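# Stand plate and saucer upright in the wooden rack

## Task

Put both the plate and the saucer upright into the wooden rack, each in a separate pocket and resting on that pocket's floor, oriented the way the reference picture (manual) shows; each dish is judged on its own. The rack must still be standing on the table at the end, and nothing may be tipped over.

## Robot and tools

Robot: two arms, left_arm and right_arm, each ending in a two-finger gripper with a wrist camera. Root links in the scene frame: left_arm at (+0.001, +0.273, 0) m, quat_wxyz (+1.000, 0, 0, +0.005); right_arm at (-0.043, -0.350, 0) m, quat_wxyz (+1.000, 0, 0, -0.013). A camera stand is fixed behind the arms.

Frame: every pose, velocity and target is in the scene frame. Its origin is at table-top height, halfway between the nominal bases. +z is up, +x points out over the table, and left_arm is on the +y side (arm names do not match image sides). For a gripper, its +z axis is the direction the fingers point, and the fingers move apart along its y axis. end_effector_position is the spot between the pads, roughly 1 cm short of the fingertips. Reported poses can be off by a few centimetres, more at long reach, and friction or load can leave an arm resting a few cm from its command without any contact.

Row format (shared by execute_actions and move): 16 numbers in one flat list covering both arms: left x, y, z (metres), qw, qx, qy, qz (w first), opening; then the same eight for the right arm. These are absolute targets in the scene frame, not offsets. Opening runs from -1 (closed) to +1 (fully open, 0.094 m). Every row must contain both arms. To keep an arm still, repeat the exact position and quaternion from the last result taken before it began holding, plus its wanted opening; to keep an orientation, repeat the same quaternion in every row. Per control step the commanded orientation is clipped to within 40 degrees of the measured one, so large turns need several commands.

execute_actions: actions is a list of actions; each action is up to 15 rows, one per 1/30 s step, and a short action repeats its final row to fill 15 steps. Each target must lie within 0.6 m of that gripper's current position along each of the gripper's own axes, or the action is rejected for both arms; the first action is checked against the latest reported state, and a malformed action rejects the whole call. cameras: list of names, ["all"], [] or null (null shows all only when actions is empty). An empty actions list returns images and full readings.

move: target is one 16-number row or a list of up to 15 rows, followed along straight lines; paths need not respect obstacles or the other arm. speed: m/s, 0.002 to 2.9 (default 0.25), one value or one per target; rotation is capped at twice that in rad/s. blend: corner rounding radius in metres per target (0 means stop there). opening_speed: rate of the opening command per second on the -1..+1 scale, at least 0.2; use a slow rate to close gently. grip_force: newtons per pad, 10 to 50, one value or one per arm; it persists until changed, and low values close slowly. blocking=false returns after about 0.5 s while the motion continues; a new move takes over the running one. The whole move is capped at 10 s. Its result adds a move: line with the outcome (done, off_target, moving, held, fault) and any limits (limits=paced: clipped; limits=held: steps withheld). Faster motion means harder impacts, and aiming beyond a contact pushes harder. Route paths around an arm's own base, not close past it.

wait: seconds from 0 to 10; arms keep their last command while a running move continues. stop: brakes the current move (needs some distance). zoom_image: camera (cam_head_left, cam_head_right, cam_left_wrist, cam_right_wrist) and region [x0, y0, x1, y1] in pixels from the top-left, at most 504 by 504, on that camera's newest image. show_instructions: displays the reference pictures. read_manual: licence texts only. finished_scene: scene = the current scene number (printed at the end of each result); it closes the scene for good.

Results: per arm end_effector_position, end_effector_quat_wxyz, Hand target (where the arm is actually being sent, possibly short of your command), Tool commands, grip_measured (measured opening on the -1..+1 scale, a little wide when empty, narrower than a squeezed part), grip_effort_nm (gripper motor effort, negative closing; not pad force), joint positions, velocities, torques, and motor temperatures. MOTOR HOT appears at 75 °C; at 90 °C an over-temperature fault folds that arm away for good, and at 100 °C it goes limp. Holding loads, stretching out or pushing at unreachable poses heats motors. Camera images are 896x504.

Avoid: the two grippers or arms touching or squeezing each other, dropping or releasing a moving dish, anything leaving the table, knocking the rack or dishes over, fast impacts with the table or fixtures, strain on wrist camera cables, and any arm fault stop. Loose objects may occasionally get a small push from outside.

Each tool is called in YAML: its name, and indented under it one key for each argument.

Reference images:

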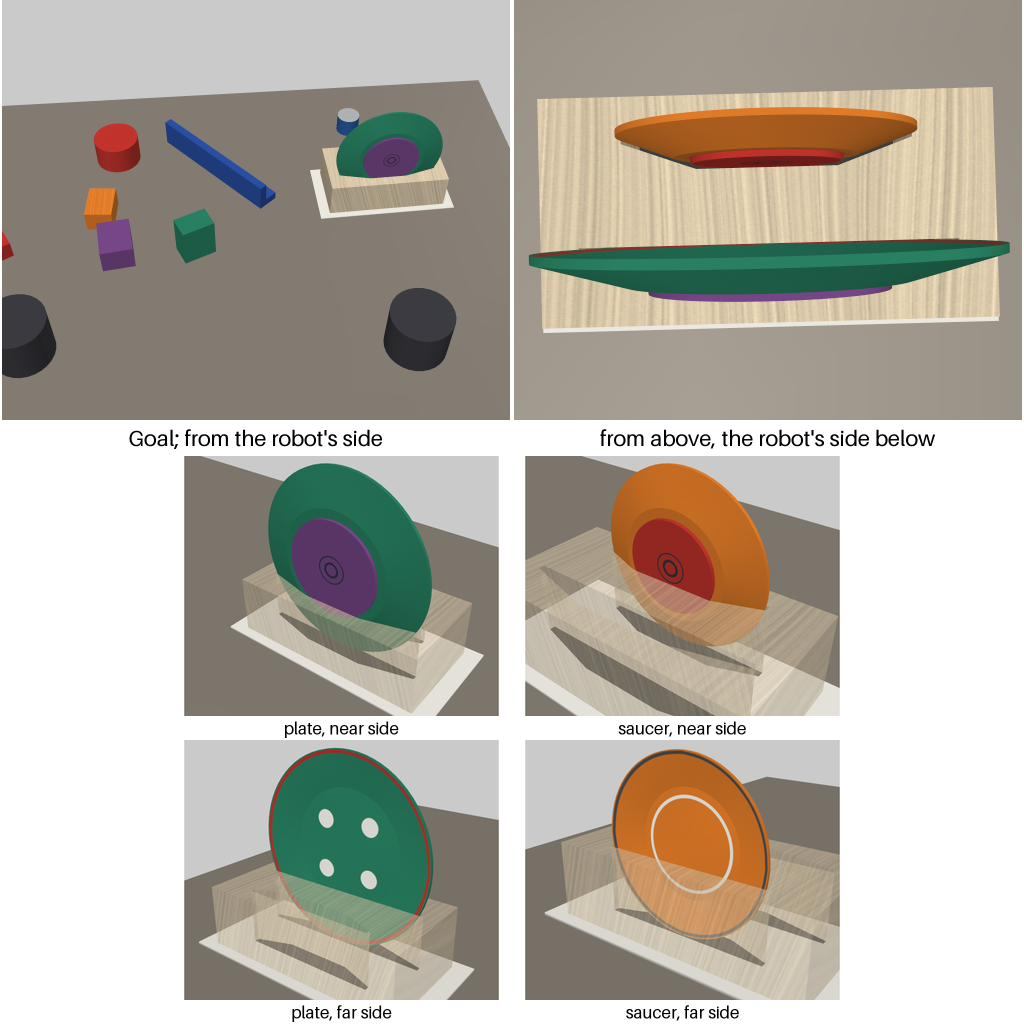

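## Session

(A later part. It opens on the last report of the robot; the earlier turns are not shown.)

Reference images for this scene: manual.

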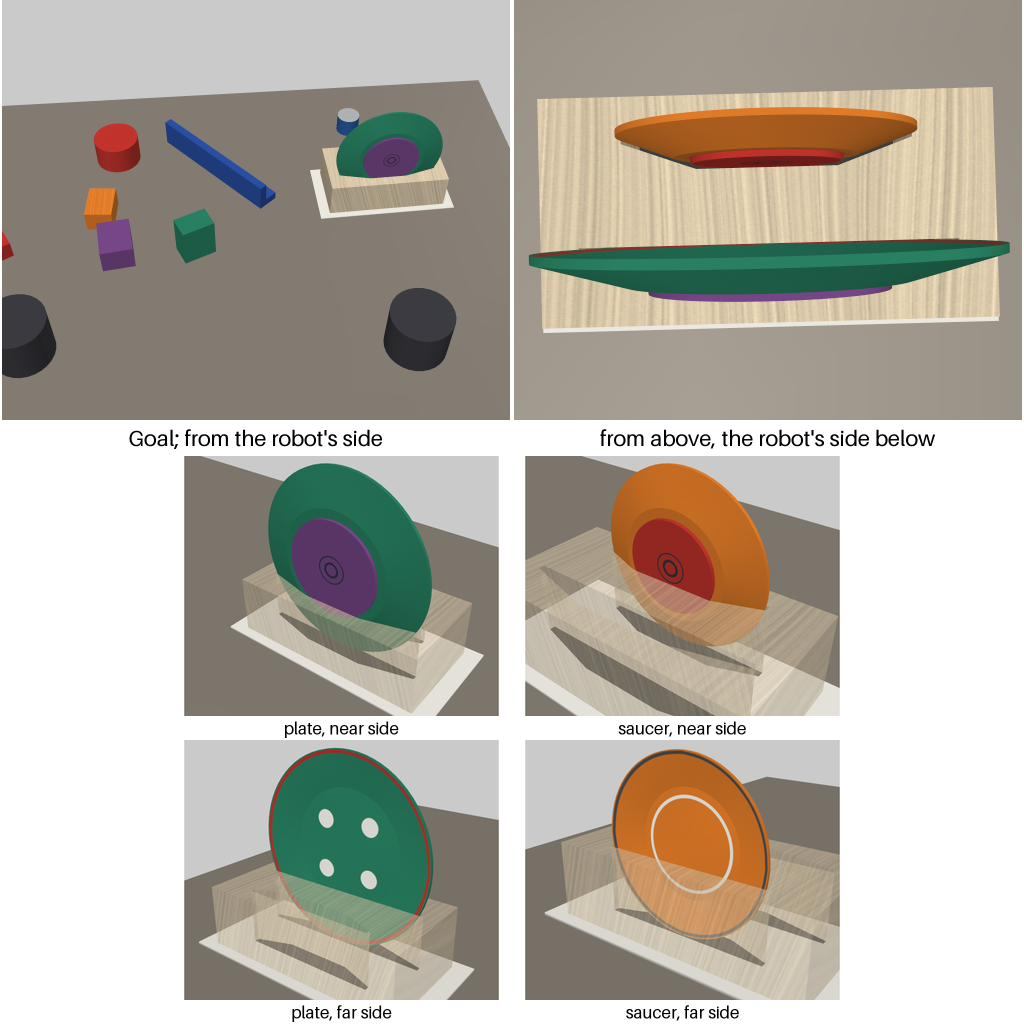

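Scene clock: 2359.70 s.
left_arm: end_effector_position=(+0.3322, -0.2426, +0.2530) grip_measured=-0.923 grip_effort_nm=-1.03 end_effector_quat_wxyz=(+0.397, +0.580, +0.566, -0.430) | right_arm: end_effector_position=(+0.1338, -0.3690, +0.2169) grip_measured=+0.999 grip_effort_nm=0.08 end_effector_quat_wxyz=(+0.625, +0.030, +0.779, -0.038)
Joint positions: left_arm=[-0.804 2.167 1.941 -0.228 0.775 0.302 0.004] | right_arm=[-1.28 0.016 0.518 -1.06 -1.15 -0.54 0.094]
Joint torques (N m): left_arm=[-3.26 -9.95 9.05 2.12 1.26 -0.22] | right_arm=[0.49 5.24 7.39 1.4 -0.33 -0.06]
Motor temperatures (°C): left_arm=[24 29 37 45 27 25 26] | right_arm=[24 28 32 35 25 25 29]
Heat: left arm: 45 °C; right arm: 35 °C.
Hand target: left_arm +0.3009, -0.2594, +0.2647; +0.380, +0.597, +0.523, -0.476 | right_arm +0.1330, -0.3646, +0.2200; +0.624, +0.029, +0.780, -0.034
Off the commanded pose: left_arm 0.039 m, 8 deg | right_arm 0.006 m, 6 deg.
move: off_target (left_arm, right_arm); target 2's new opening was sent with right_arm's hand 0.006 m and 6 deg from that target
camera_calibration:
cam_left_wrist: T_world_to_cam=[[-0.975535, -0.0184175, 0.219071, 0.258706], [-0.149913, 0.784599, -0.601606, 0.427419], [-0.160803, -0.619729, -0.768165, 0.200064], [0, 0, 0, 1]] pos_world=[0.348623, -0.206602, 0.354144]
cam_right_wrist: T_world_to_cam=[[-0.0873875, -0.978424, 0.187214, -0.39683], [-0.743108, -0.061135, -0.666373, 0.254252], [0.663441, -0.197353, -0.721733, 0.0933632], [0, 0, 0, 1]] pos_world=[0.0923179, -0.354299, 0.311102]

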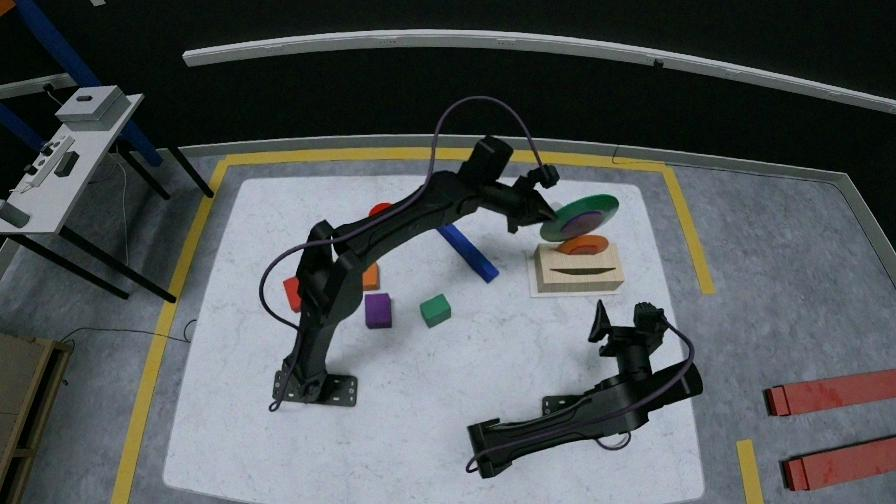

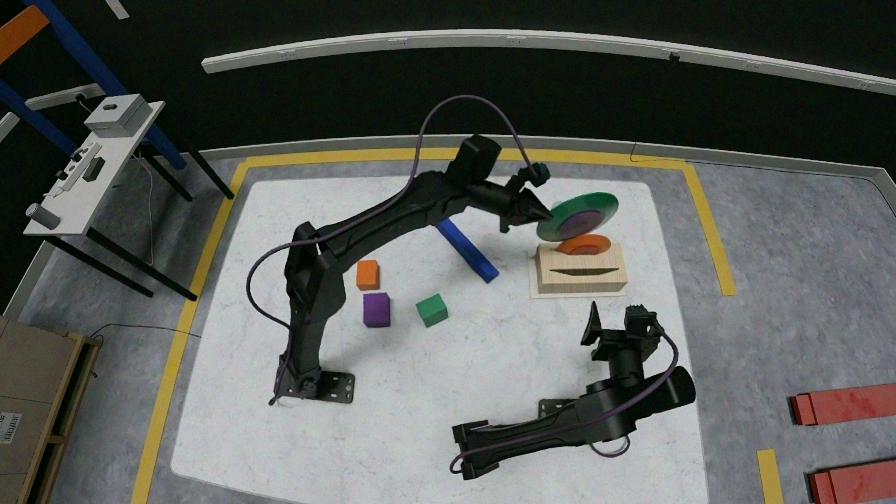

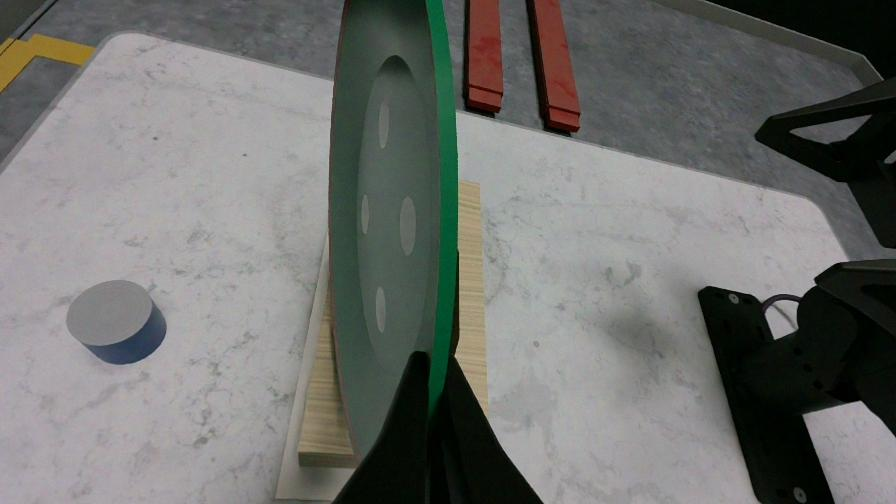

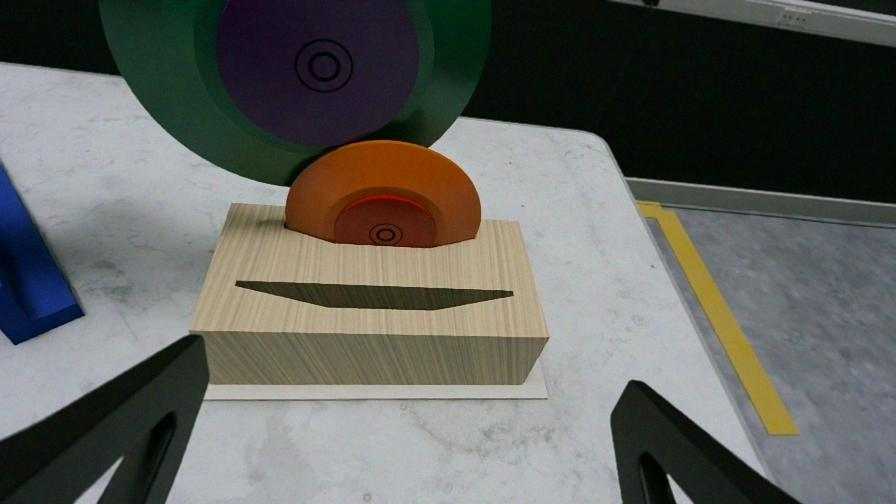

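move:
  target:
    - [0.301,-0.262,0.305,0.3798,0.5964,0.5213,-0.4779,-1.0,0.13,-0.365,0.22,0.6428,0,0.766,0,1.0]
    - [0.274,-0.281,0.305,0.3586,0.6185,0.4948,-0.494,-1.0,0.13,-0.365,0.22,0.6428,0,0.766,0,1.0]
  speed: 0.1
  cameras: ["all"]

Scene clock: 2399.07 s.
left_arm: end_effector_position=(+0.2756, -0.2754, +0.2888) grip_measured=-0.923 grip_effort_nm=-1.03 end_effector_quat_wxyz=(+0.339, +0.609, +0.530, -0.484) | right_arm: end_effector_position=(+0.1338, -0.3692, +0.2168) grip_measured=+0.999 grip_effort_nm=0.08 end_effector_quat_wxyz=(+0.625, +0.031, +0.779, -0.038)
Joint positions: left_arm=[-0.891 2.252 2.222 -0.459 0.873 0.282 0.004] | right_arm=[-1.28 0.016 0.518 -1.06 -1.149 -0.539 0.094]
Joint torques (N m): left_arm=[-0.12 -10.67 9.89 2.16 0.6 0.16] | right_arm=[0.57 5.22 7.39 1.41 -0.31 -0.07]
Heat: left arm: 42 °C; right arm: 34 °C.
Hand target: left_arm +0.2735, -0.2799, +0.3045; +0.359, +0.618, +0.495, -0.493 | right_arm +0.1330, -0.3646, +0.2200; +0.624, +0.029, +0.780, -0.034
Off the commanded pose: left_arm 0.017 m, 5 deg | right_arm 0.006 m, 6 deg.
move: off_target (left_arm, right_arm)
camera_calibration:
cam_left_wrist: T_world_to_cam=[[-0.94596, 0.144317, 0.290401, 0.211098], [-0.060447, 0.801348, -0.595137, 0.444334], [-0.318601, -0.580529, -0.749319, 0.247031], [0, 0, 0, 1]] pos_world=[0.305253, -0.243122, 0.388241]
cam_right_wrist: T_world_to_cam=[[-0.0885675, -0.978334, 0.187134, -0.396736], [-0.743681, -0.0600346, -0.665833, 0.254528], [0.662641, -0.198139, -0.722251, 0.0931597], [0, 0, 0, 1]] pos_world=[0.0924183, -0.354402, 0.311001]

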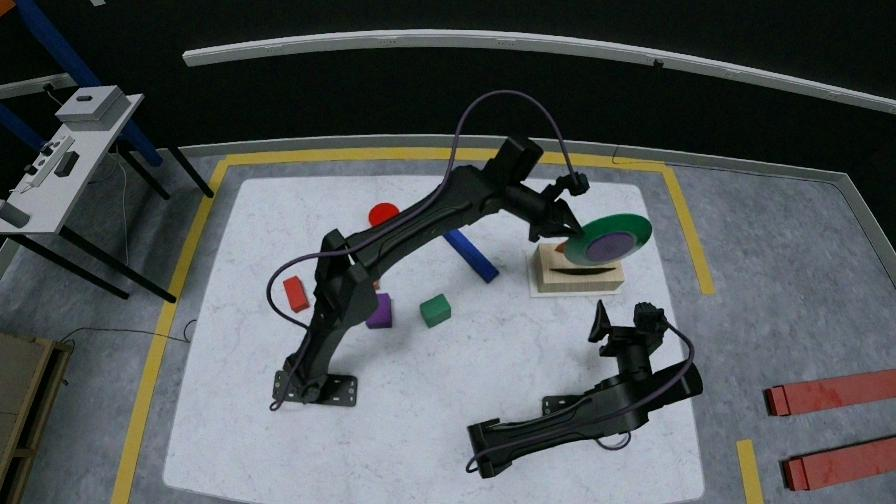

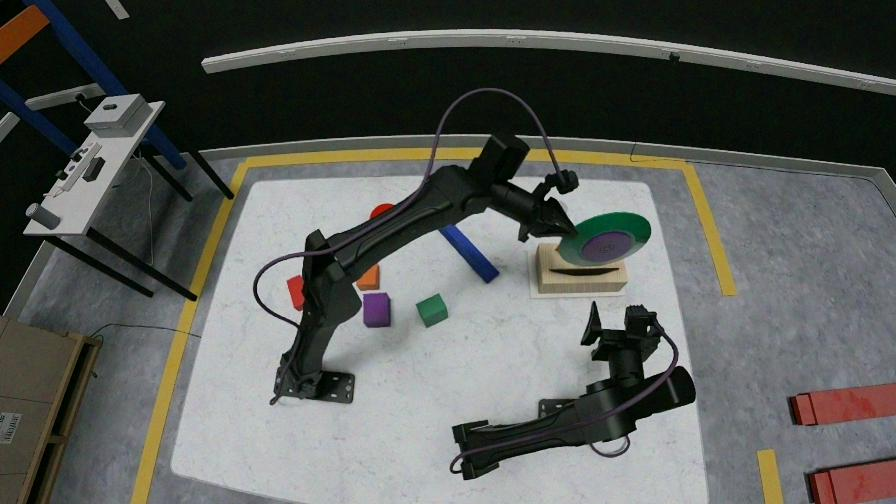

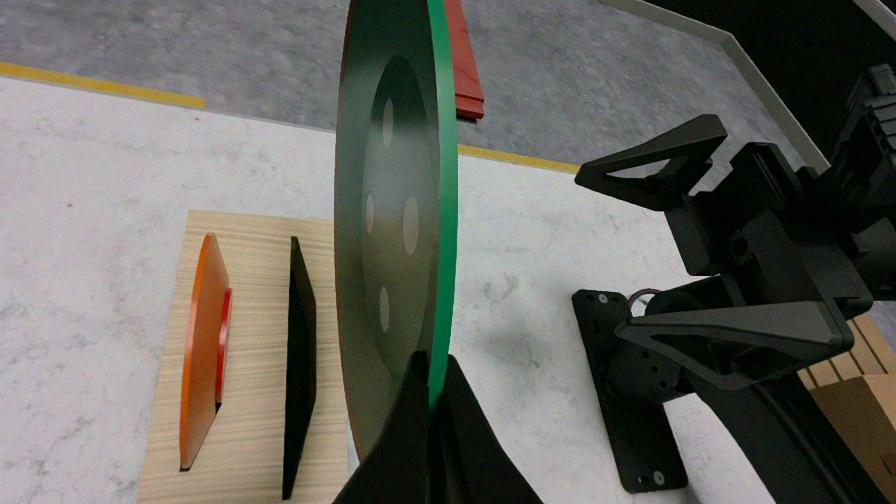

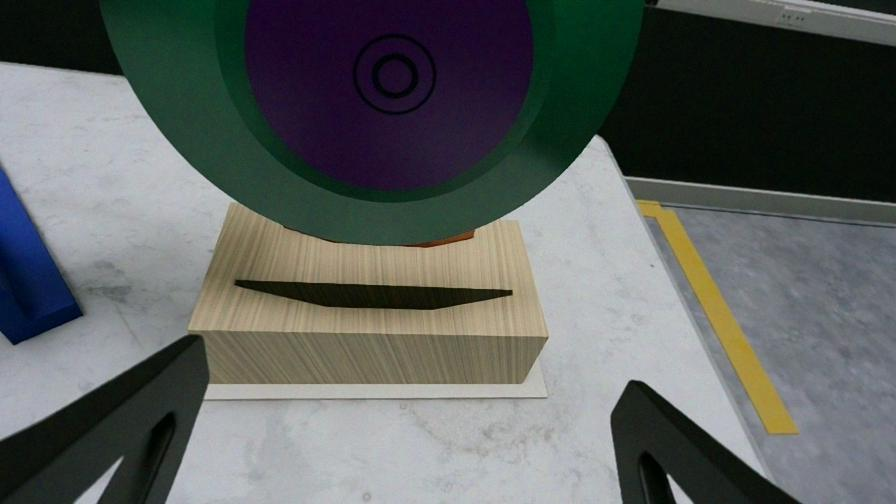

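move:
  target:
    - [0.2955,-0.287,0.285,0.3852,0.5905,0.5281,-0.4736,-1.0,0.13,-0.365,0.22,0.6428,0,0.766,0,1.0]
    - [0.2955,-0.287,0.241,0.3852,0.5905,0.5281,-0.4736,-1.0,0.13,-0.365,0.22,0.6428,0,0.766,0,1.0]
  speed: 0.08
  cameras: ["cam_left_wrist","cam_right_wrist","cam_head_left"]

Scene clock: 2484.10 s.
left_arm: end_effector_position=(+0.2929, -0.2833, +0.2261) grip_measured=-0.923 grip_effort_nm=-1.03 end_effector_quat_wxyz=(+0.360, +0.590, +0.551, -0.467) | right_arm: end_effector_position=(+0.1338, -0.3690, +0.2167) grip_measured=+0.999 grip_effort_nm=0.08 end_effector_quat_wxyz=(+0.624, +0.030, +0.780, -0.038)
Joint positions: left_arm=[-0.892 2.252 1.964 -0.163 0.8 0.24 0.004] | right_arm=[-1.279 0.016 0.518 -1.06 -1.148 -0.539 0.094]
Joint torques (N m): left_arm=[0.23 -12.33 6.72 2.4 0.32 -0.03] | right_arm=[0.47 5.2 7.36 1.42 -0.32 -0.06]
Heat: left arm: 42 °C; right arm: 32 °C.
Hand target: left_arm +0.2949, -0.2863, +0.2410; +0.384, +0.591, +0.528, -0.473 | right_arm +0.1330, -0.3646, +0.2200; +0.624, +0.029, +0.780, -0.034
Off the commanded pose: left_arm 0.016 m, 4 deg | right_arm 0.006 m, 6 deg.
move: off_target (left_arm, right_arm)
camera_calibration:
cam_left_wrist: T_world_to_cam=[[-0.9572, 0.0710551, 0.280571, 0.231589], [-0.115756, 0.794504, -0.596124, 0.428866], [-0.265273, -0.603088, -0.752274, 0.179558], [0, 0, 0, 1]] pos_world=[0.318952, -0.248903, 0.325757]
cam_right_wrist: T_world_to_cam=[[-0.0873938, -0.97847, 0.186971, -0.396724], [-0.743839, -0.0607474, -0.665593, 0.254155], [0.662621, -0.197245, -0.722515, 0.0935075], [0, 0, 0, 1]] pos_world=[0.0924191, -0.3543, 0.3109]
Images, in order (width x height): cam_head_left 896x504, cam_left_wrist 896x504, cam_right_wrist 896x504.

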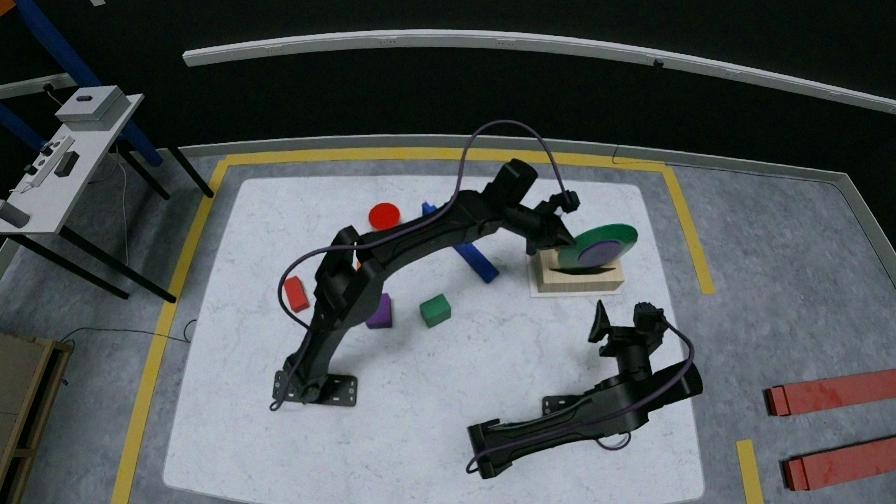

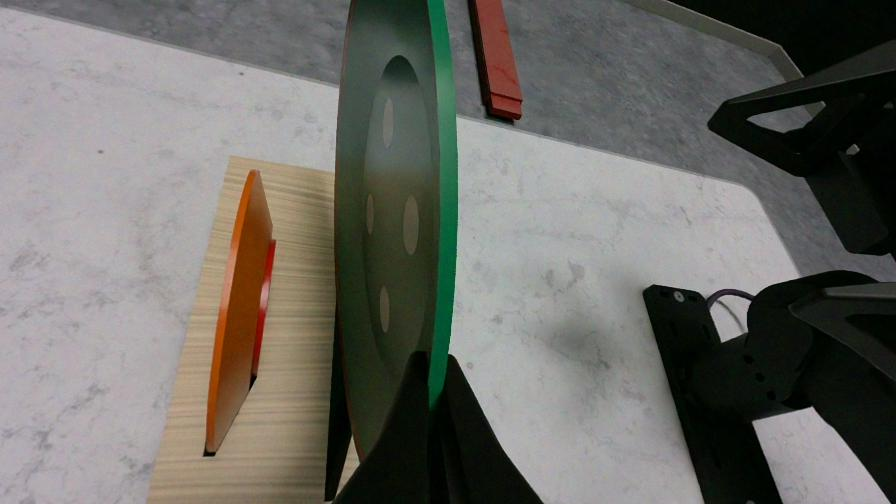

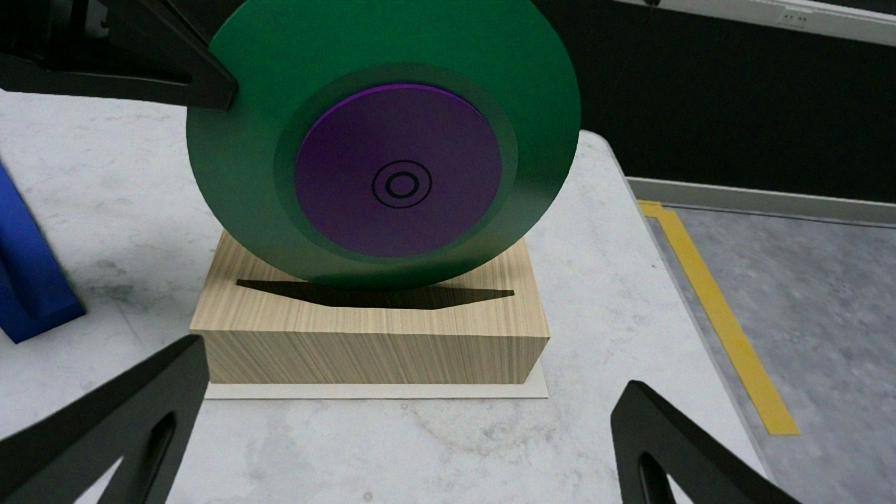

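zoom_image:
  camera: "cam_left_wrist"
  region: [280, 240, 480, 504]

zoom_image:
  camera: "cam_right_wrist"
  region: [180, 200, 560, 400]

zoom_image:
  camera: "cam_head_left"
  region: [520, 200, 660, 310]

Scaled by 1.909 from the camera's 896x504 image, which has a finer 1280x720 frame.

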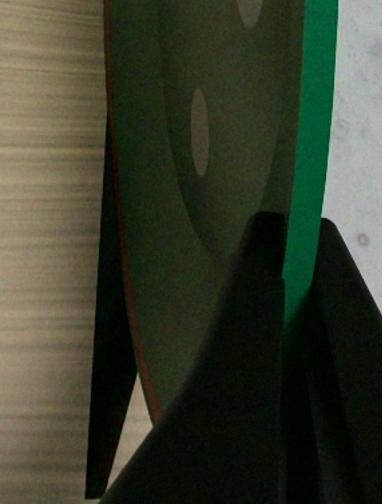

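Scaled by 1.326 from the camera's 896x504 image, which has a finer 1280x720 frame.

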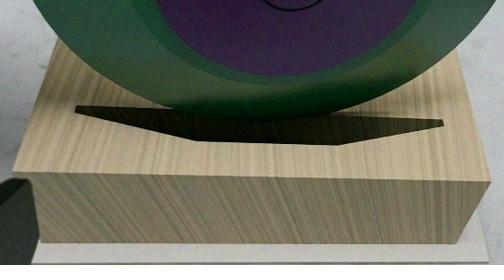

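Scaled by 3.600 from the camera's 896x504 image, which has a finer 1280x720 frame.

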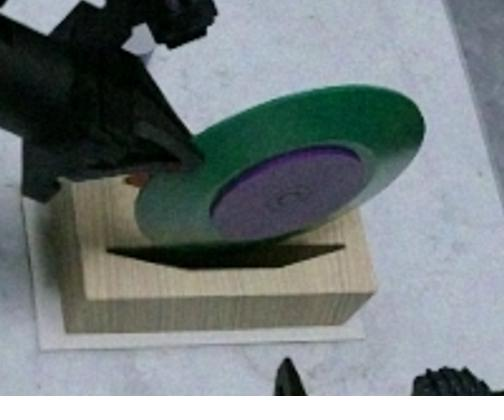

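move:
  target: [0.2965,-0.2846,0.2265,0.3852,0.5905,0.5281,-0.4736,-1.0,0.13,-0.365,0.22,0.6428,0,0.766,0,1.0]
  speed: 0.05
  cameras: ["cam_left_wrist","cam_right_wrist","cam_head_left"]

zoom_image:
  camera: "cam_left_wrist"
  region: [280, 240, 480, 504]

zoom_image:
  camera: "cam_right_wrist"
  region: [180, 200, 560, 400]

zoom_image:
  camera: "cam_head_left"
  region: [520, 200, 660, 310]

Scene clock: 2608.23 s.
left_arm: end_effector_position=(+0.2909, -0.2821, +0.2113) grip_measured=-0.923 grip_effort_nm=-1.03 end_effector_quat_wxyz=(+0.357, +0.591, +0.551, -0.469) | right_arm: end_effector_position=(+0.1338, -0.3691, +0.2167) grip_measured=+0.999 grip_effort_nm=0.08 end_effector_quat_wxyz=(+0.624, +0.031, +0.780, -0.038)
Joint positions: left_arm=[-0.892 2.252 1.908 -0.112 0.806 0.24 0.004] | right_arm=[-1.279 0.016 0.518 -1.06 -1.147 -0.539 0.094]
Joint torques (N m): left_arm=[0.64 -12.36 6.58 2.45 0.31 0] | right_arm=[0.46 5.22 7.38 1.4 -0.32 -0.05]
Motor temperatures (°C): left_arm=[24 36 35 45 27 25 27] | right_arm=[24 28 32 31 25 25 27]
Heat: left arm: 45 °C; right arm: 32 °C.
Hand target: left_arm +0.2959, -0.2839, +0.2264; +0.384, +0.591, +0.528, -0.473 | right_arm +0.1330, -0.3646, +0.2200; +0.624, +0.029, +0.781, -0.034
Off the commanded pose: left_arm 0.016 m, 4 deg | right_arm 0.006 m, 6 deg.
move: off_target (left_arm, right_arm)
camera_calibration:
cam_left_wrist: T_world_to_cam=[[-0.95533, 0.075721, 0.285675, 0.23344], [-0.114445, 0.796419, -0.593818, 0.418534], [-0.272481, -0.599986, -0.752177, 0.171648], [0, 0, 0, 1]] pos_world=[0.317682, -0.248018, 0.310954]
cam_right_wrist: T_world_to_cam=[[-0.0881042, -0.978463, 0.186677, -0.396664], [-0.744123, -0.0599356, -0.665349, 0.254387], [0.662208, -0.19753, -0.722816, 0.0935172], [0, 0, 0, 1]] pos_world=[0.0924192, -0.354402, 0.310899]
Images, in order (width x height): cam_head_left 896x504, cam_left_wrist 896x504, cam_right_wrist 896x504.

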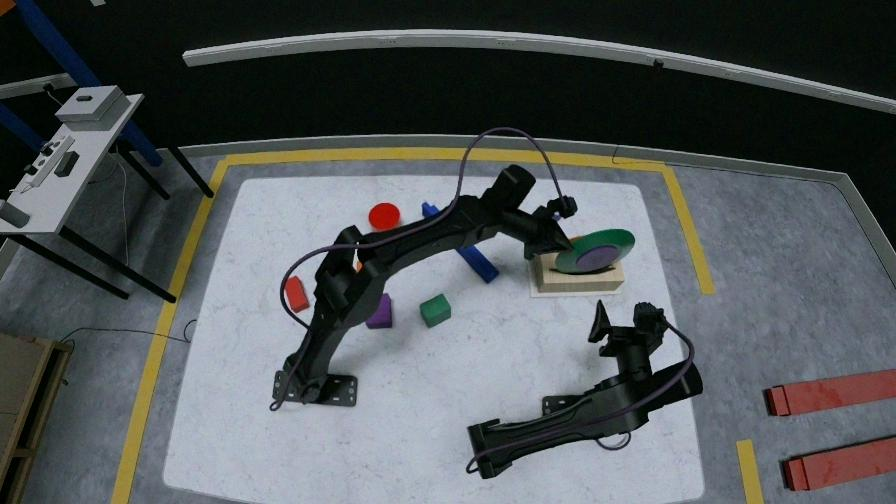

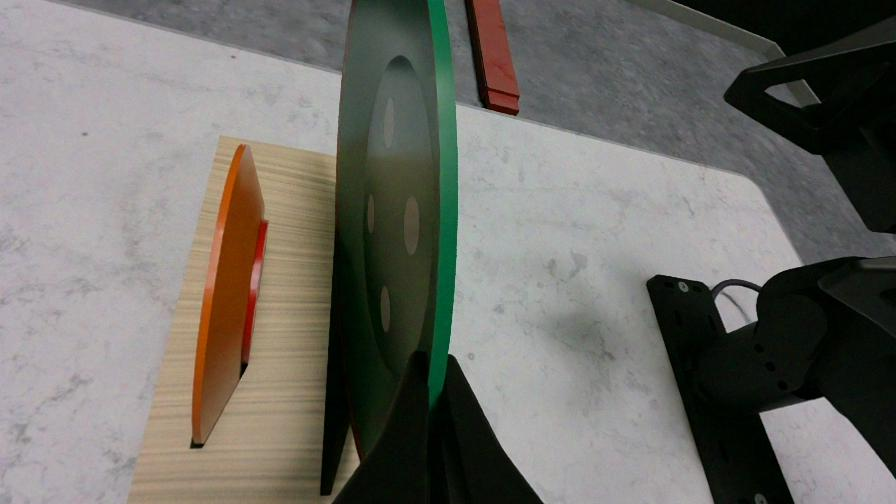

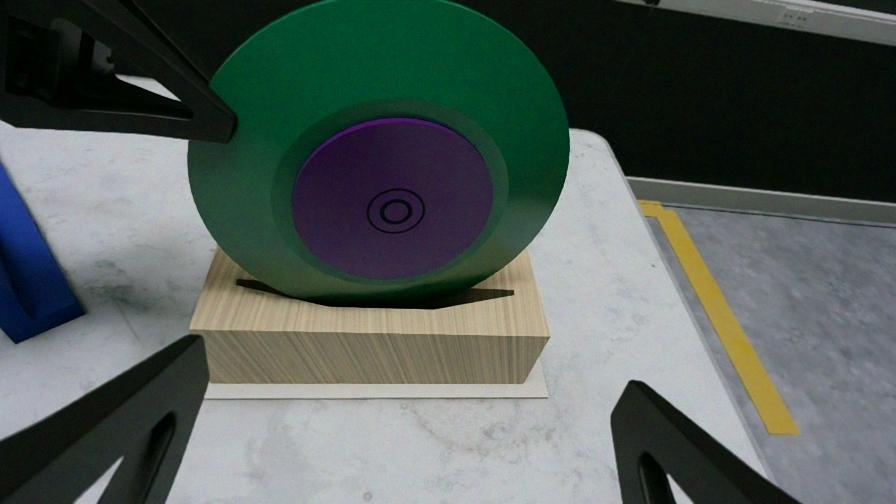

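Scaled by 1.909 from the camera's 896x504 image, which has a finer 1280x720 frame.

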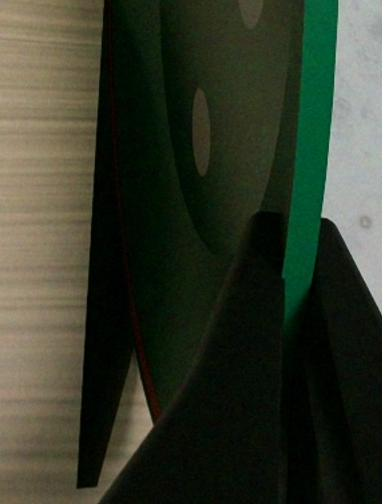

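Scaled by 1.326 from the camera's 896x504 image, which has a finer 1280x720 frame.

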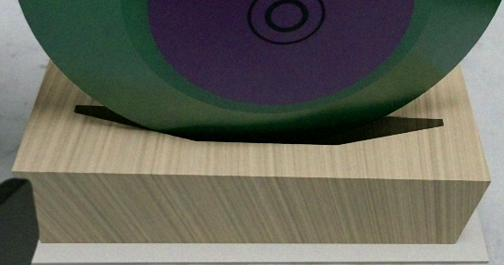

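Scaled by 3.600 from the camera's 896x504 image, which has a finer 1280x720 frame.

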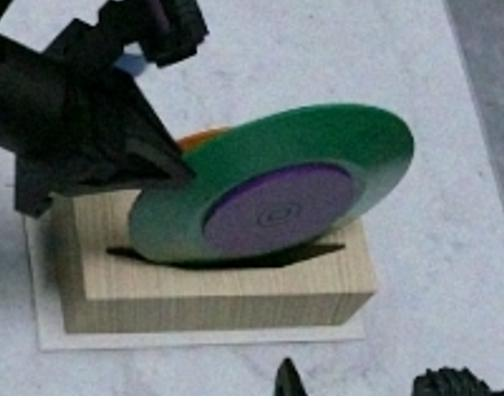

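move:
  target: [0.2975,-0.2846,0.203,0.3852,0.5905,0.5281,-0.4736,-1.0,0.13,-0.365,0.22,0.6428,0,0.766,0,1.0]
  speed: 0.04
  cameras: ["cam_left_wrist","cam_right_wrist"]

zoom_image:
  camera: "cam_left_wrist"
  region: [280, 240, 480, 504]

zoom_image:
  camera: "cam_right_wrist"
  region: [180, 200, 560, 400]

Scene clock: 2658.17 s.
left_arm: end_effector_position=(+0.2899, -0.2828, +0.2035) grip_measured=-0.923 grip_effort_nm=-1.03 end_effector_quat_wxyz=(+0.370, +0.593, +0.537, -0.473) | right_arm: end_effector_position=(+0.1337, -0.3692, +0.2166) grip_measured=+0.999 grip_effort_nm=0.08 end_effector_quat_wxyz=(+0.624, +0.031, +0.780, -0.038)
Joint positions: left_arm=[-0.892 2.252 1.847 -0.014 0.816 0.24 0.004] | right_arm=[-1.279 0.016 0.518 -1.06 -1.146 -0.538 0.094]
Joint torques (N m): left_arm=[0.76 -10.82 6.31 2.3 0.21 -0.01] | right_arm=[0.47 5.18 7.38 1.42 -0.31 -0.06]
Heat: left arm: 48 °C; right arm: 32 °C.
Hand target: left_arm +0.2972, -0.2843, +0.2030; +0.385, +0.591, +0.528, -0.473 | right_arm +0.1330, -0.3646, +0.2200; +0.624, +0.029, +0.781, -0.034
Off the commanded pose: left_arm 0.008 m, 2 deg | right_arm 0.007 m, 6 deg.
move: off_target (right_arm)
camera_calibration:
cam_left_wrist: T_world_to_cam=[[-0.96027, 0.0930519, 0.263104, 0.245701], [-0.0947551, 0.778054, -0.62101, 0.408968], [-0.262495, -0.621267, -0.738325, 0.1533], [0, 0, 0, 1]] pos_world=[0.314931, -0.245822, 0.302514]
cam_right_wrist: T_world_to_cam=[[-0.0887352, -0.978448, 0.186457, -0.396612], [-0.744414, -0.0592307, -0.665086, 0.254509], [0.661796, -0.197818, -0.723115, 0.0934533], [0, 0, 0, 1]] pos_world=[0.0924194, -0.354503, 0.310799]
Images, in order (width x height): cam_left_wrist 896x504, cam_right_wrist 896x504.

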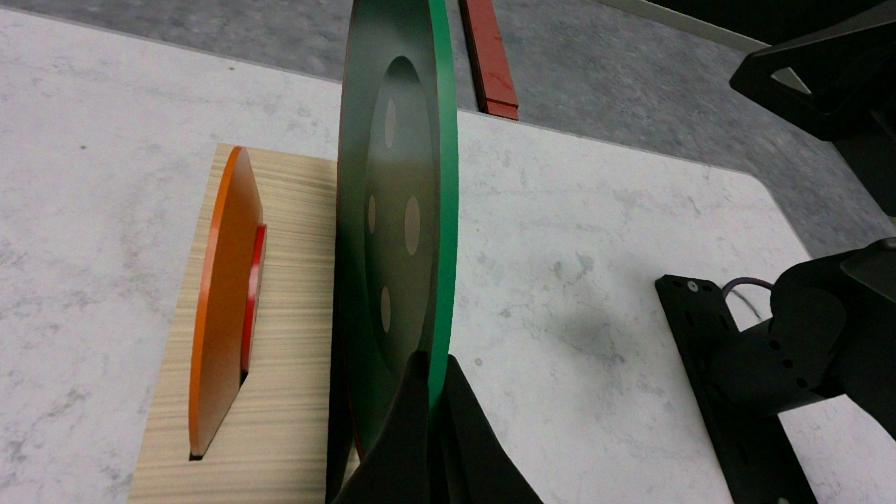

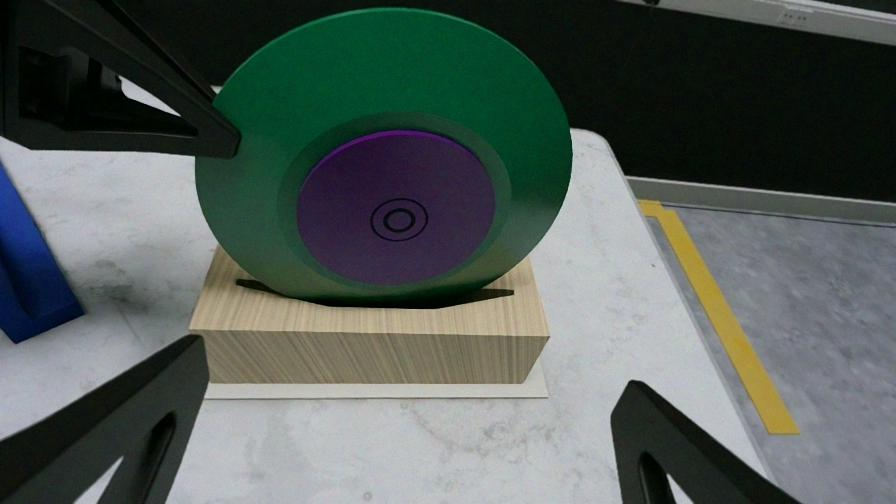

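Scaled by 1.909 from the camera's 896x504 image, which has a finer 1280x720 frame.

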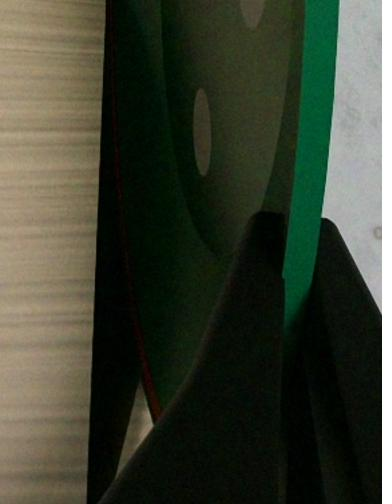

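Scaled by 1.326 from the camera's 896x504 image, which has a finer 1280x720 frame.

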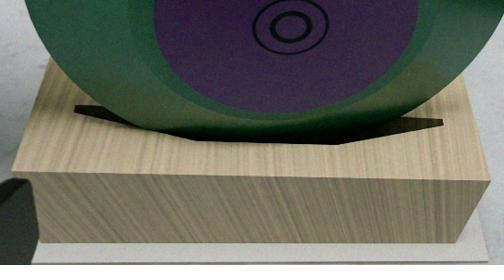

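move:
  target:
    - [0.2975,-0.2846,0.221,0.3852,0.5905,0.5281,-0.4736,-1.0,0.13,-0.365,0.22,0.6428,0,0.766,0,1.0]
    - [0.306,-0.2846,0.221,0.3852,0.5905,0.5281,-0.4736,-1.0,0.13,-0.365,0.22,0.6428,0,0.766,0,1.0]
  speed: 0.04
  cameras: ["cam_left_wrist","cam_right_wrist"]

zoom_image:
  camera: "cam_left_wrist"
  region: [280, 240, 480, 504]

zoom_image:
  camera: "cam_right_wrist"
  region: [180, 200, 560, 400]

Scene clock: 2709.30 s.
left_arm: end_effector_position=(+0.2925, -0.2808, +0.2076) grip_measured=-0.923 grip_effort_nm=-1.03 end_effector_quat_wxyz=(+0.358, +0.591, +0.546, -0.474) | right_arm: end_effector_position=(+0.1337, -0.3693, +0.2165) grip_measured=+0.999 grip_effort_nm=0.08 end_effector_quat_wxyz=(+0.624, +0.031, +0.780, -0.038)
Joint positions: left_arm=[-0.886 2.257 1.892 -0.084 0.823 0.24 0.004] | right_arm=[-1.279 0.016 0.518 -1.06 -1.146 -0.538 0.094]
Joint torques (N m): left_arm=[1.36 -10.65 10 2.2 0.27 0.05] | right_arm=[0.53 5.19 7.42 1.42 -0.32 -0.08]
Heat: left arm: 47 °C; right arm: 32 °C.
Hand target: left_arm +0.3054, -0.2833, +0.2210; +0.385, +0.591, +0.528, -0.473 | right_arm +0.1330, -0.3646, +0.2200; +0.624, +0.029, +0.781, -0.034
Off the commanded pose: left_arm 0.019 m, 4 deg | right_arm 0.007 m, 6 deg.
move: off_target (left_arm, right_arm)
camera_calibration:
cam_left_wrist: T_world_to_cam=[[-0.954457, 0.0860962, 0.285655, 0.238541], [-0.108687, 0.791323, -0.60166, 0.413988], [-0.277846, -0.605306, -0.745927, 0.168907], [0, 0, 0, 1]] pos_world=[0.319603, -0.245895, 0.306931]
cam_right_wrist: T_world_to_cam=[[-0.0893743, -0.978433, 0.18623, -0.396568], [-0.744705, -0.0585151, -0.664824, 0.254776], [0.661383, -0.198105, -0.723414, 0.0933956], [0, 0, 0, 1]] pos_world=[0.0925196, -0.354605, 0.310798]
Images, in order (width x height): cam_left_wrist 896x504, cam_right_wrist 896x504.

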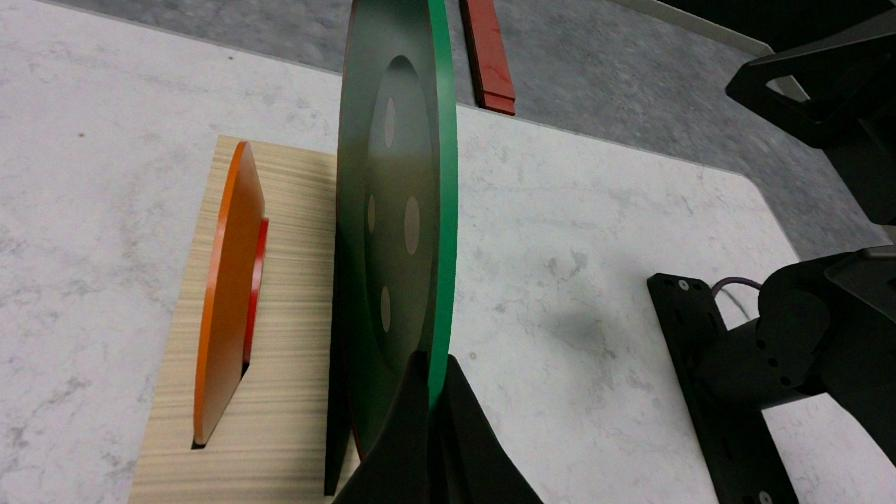

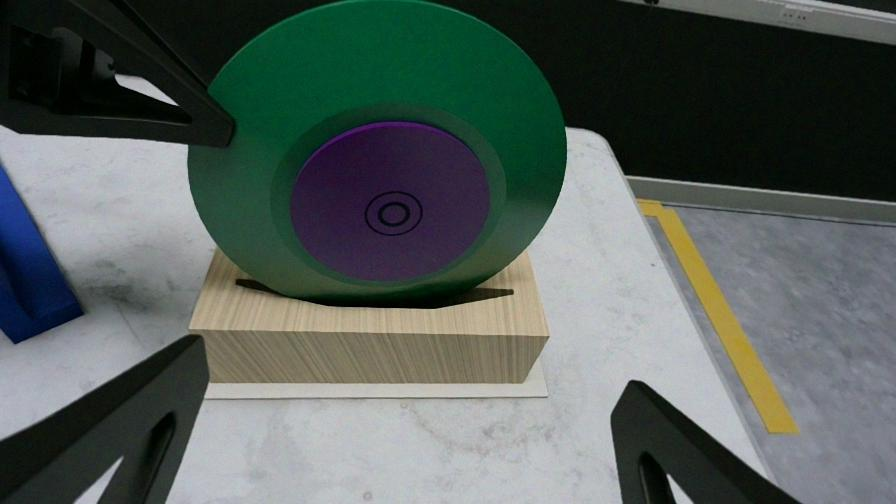

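Scaled by 1.909 from the camera's 896x504 image, which has a finer 1280x720 frame.

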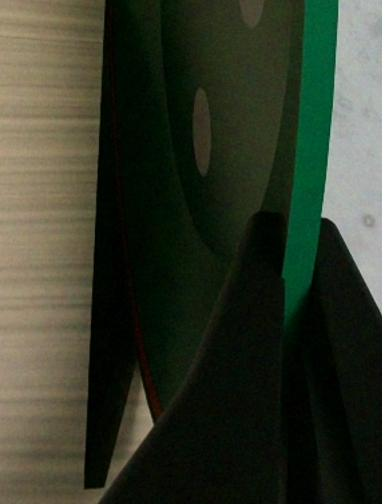

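Scaled by 1.326 from the camera's 896x504 image, which has a finer 1280x720 frame.

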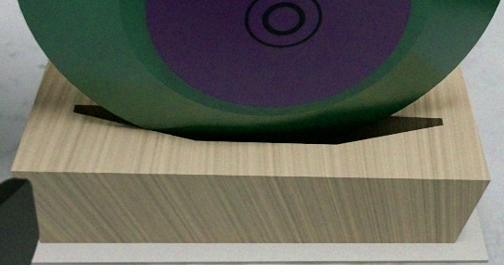

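move:
  target:
    - [0.306,-0.2846,0.234,0.3852,0.5905,0.5281,-0.4736,-1.0,0.13,-0.365,0.22,0.6428,0,0.766,0,1.0]
    - [0.316,-0.2846,0.234,0.3852,0.5905,0.5281,-0.4736,-1.0,0.13,-0.365,0.22,0.6428,0,0.766,0,1.0]
  speed: 0.06
  cameras: ["cam_left_wrist","cam_right_wrist","cam_head_right"]

Scene clock: 2755.93 s.
left_arm: end_effector_position=(+0.2985, -0.2807, +0.2183) grip_measured=-0.923 grip_effort_nm=-1.03 end_effector_quat_wxyz=(+0.347, +0.590, +0.550, -0.478) | right_arm: end_effector_position=(+0.1337, -0.3694, +0.2165) grip_measured=+0.999 grip_effort_nm=0.08 end_effector_quat_wxyz=(+0.624, +0.032, +0.780, -0.038)
Joint positions: left_arm=[-0.874 2.282 1.986 -0.174 0.844 0.24 0.004] | right_arm=[-1.279 0.016 0.518 -1.06 -1.145 -0.537 0.094]
Joint torques (N m): left_arm=[1.62 -10.84 10.17 2.3 0.2 0.14] | right_arm=[0.51 5.22 7.39 1.42 -0.32 -0.07]
Heat: left arm: 47 °C; right arm: 32 °C.
Hand target: left_arm +0.3149, -0.2828, +0.2341; +0.385, +0.591, +0.528, -0.473 | right_arm +0.1330, -0.3646, +0.2200; +0.624, +0.029, +0.781, -0.034
Off the commanded pose: left_arm 0.024 m, 5 deg | right_arm 0.007 m, 6 deg.
move: off_target (left_arm, right_arm)
camera_calibration:
cam_left_wrist: T_world_to_cam=[[-0.947677, 0.090201, 0.306222, 0.235816], [-0.115175, 0.798032, -0.591506, 0.422667], [-0.297729, -0.595826, -0.745888, 0.187189], [0, 0, 0, 1]] pos_world=[0.32789, -0.247041, 0.317421]
cam_right_wrist: T_world_to_cam=[[-0.089706, -0.978461, 0.185922, -0.39655], [-0.744809, -0.0580272, -0.664749, 0.254929], [0.66122, -0.198108, -0.723562, 0.0934353], [0, 0, 0, 1]] pos_world=[0.0925196, -0.354706, 0.310798]
Images, in order (width x height): cam_head_right 896x504, cam_left_wrist 896x504, cam_right_wrist 896x504.

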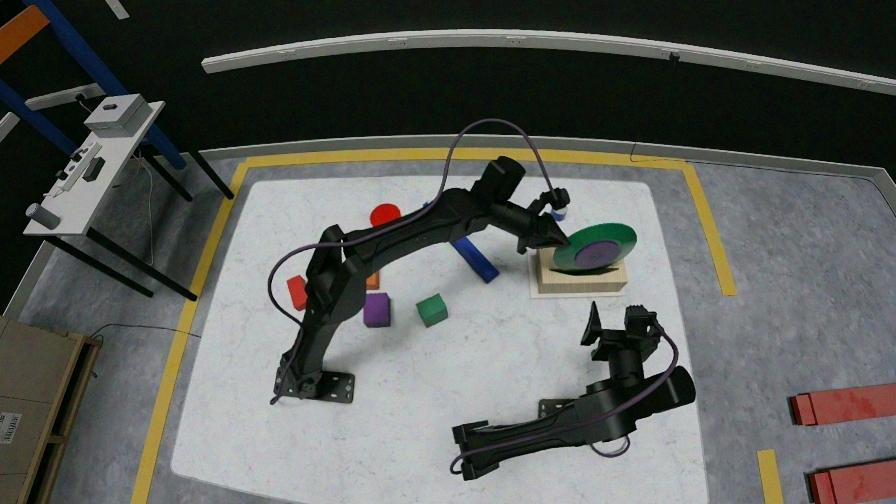

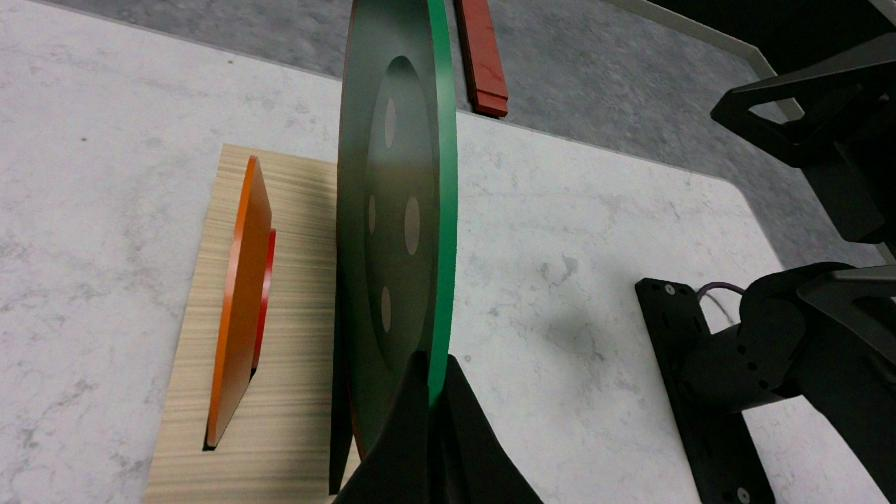

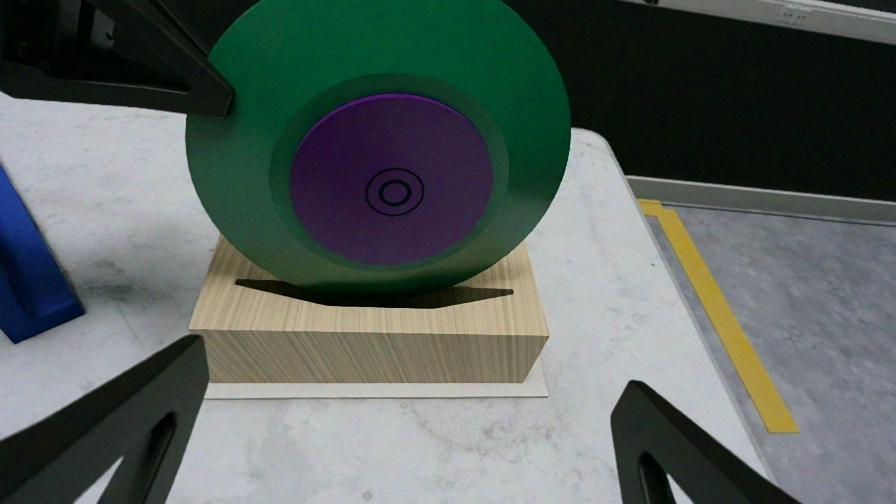

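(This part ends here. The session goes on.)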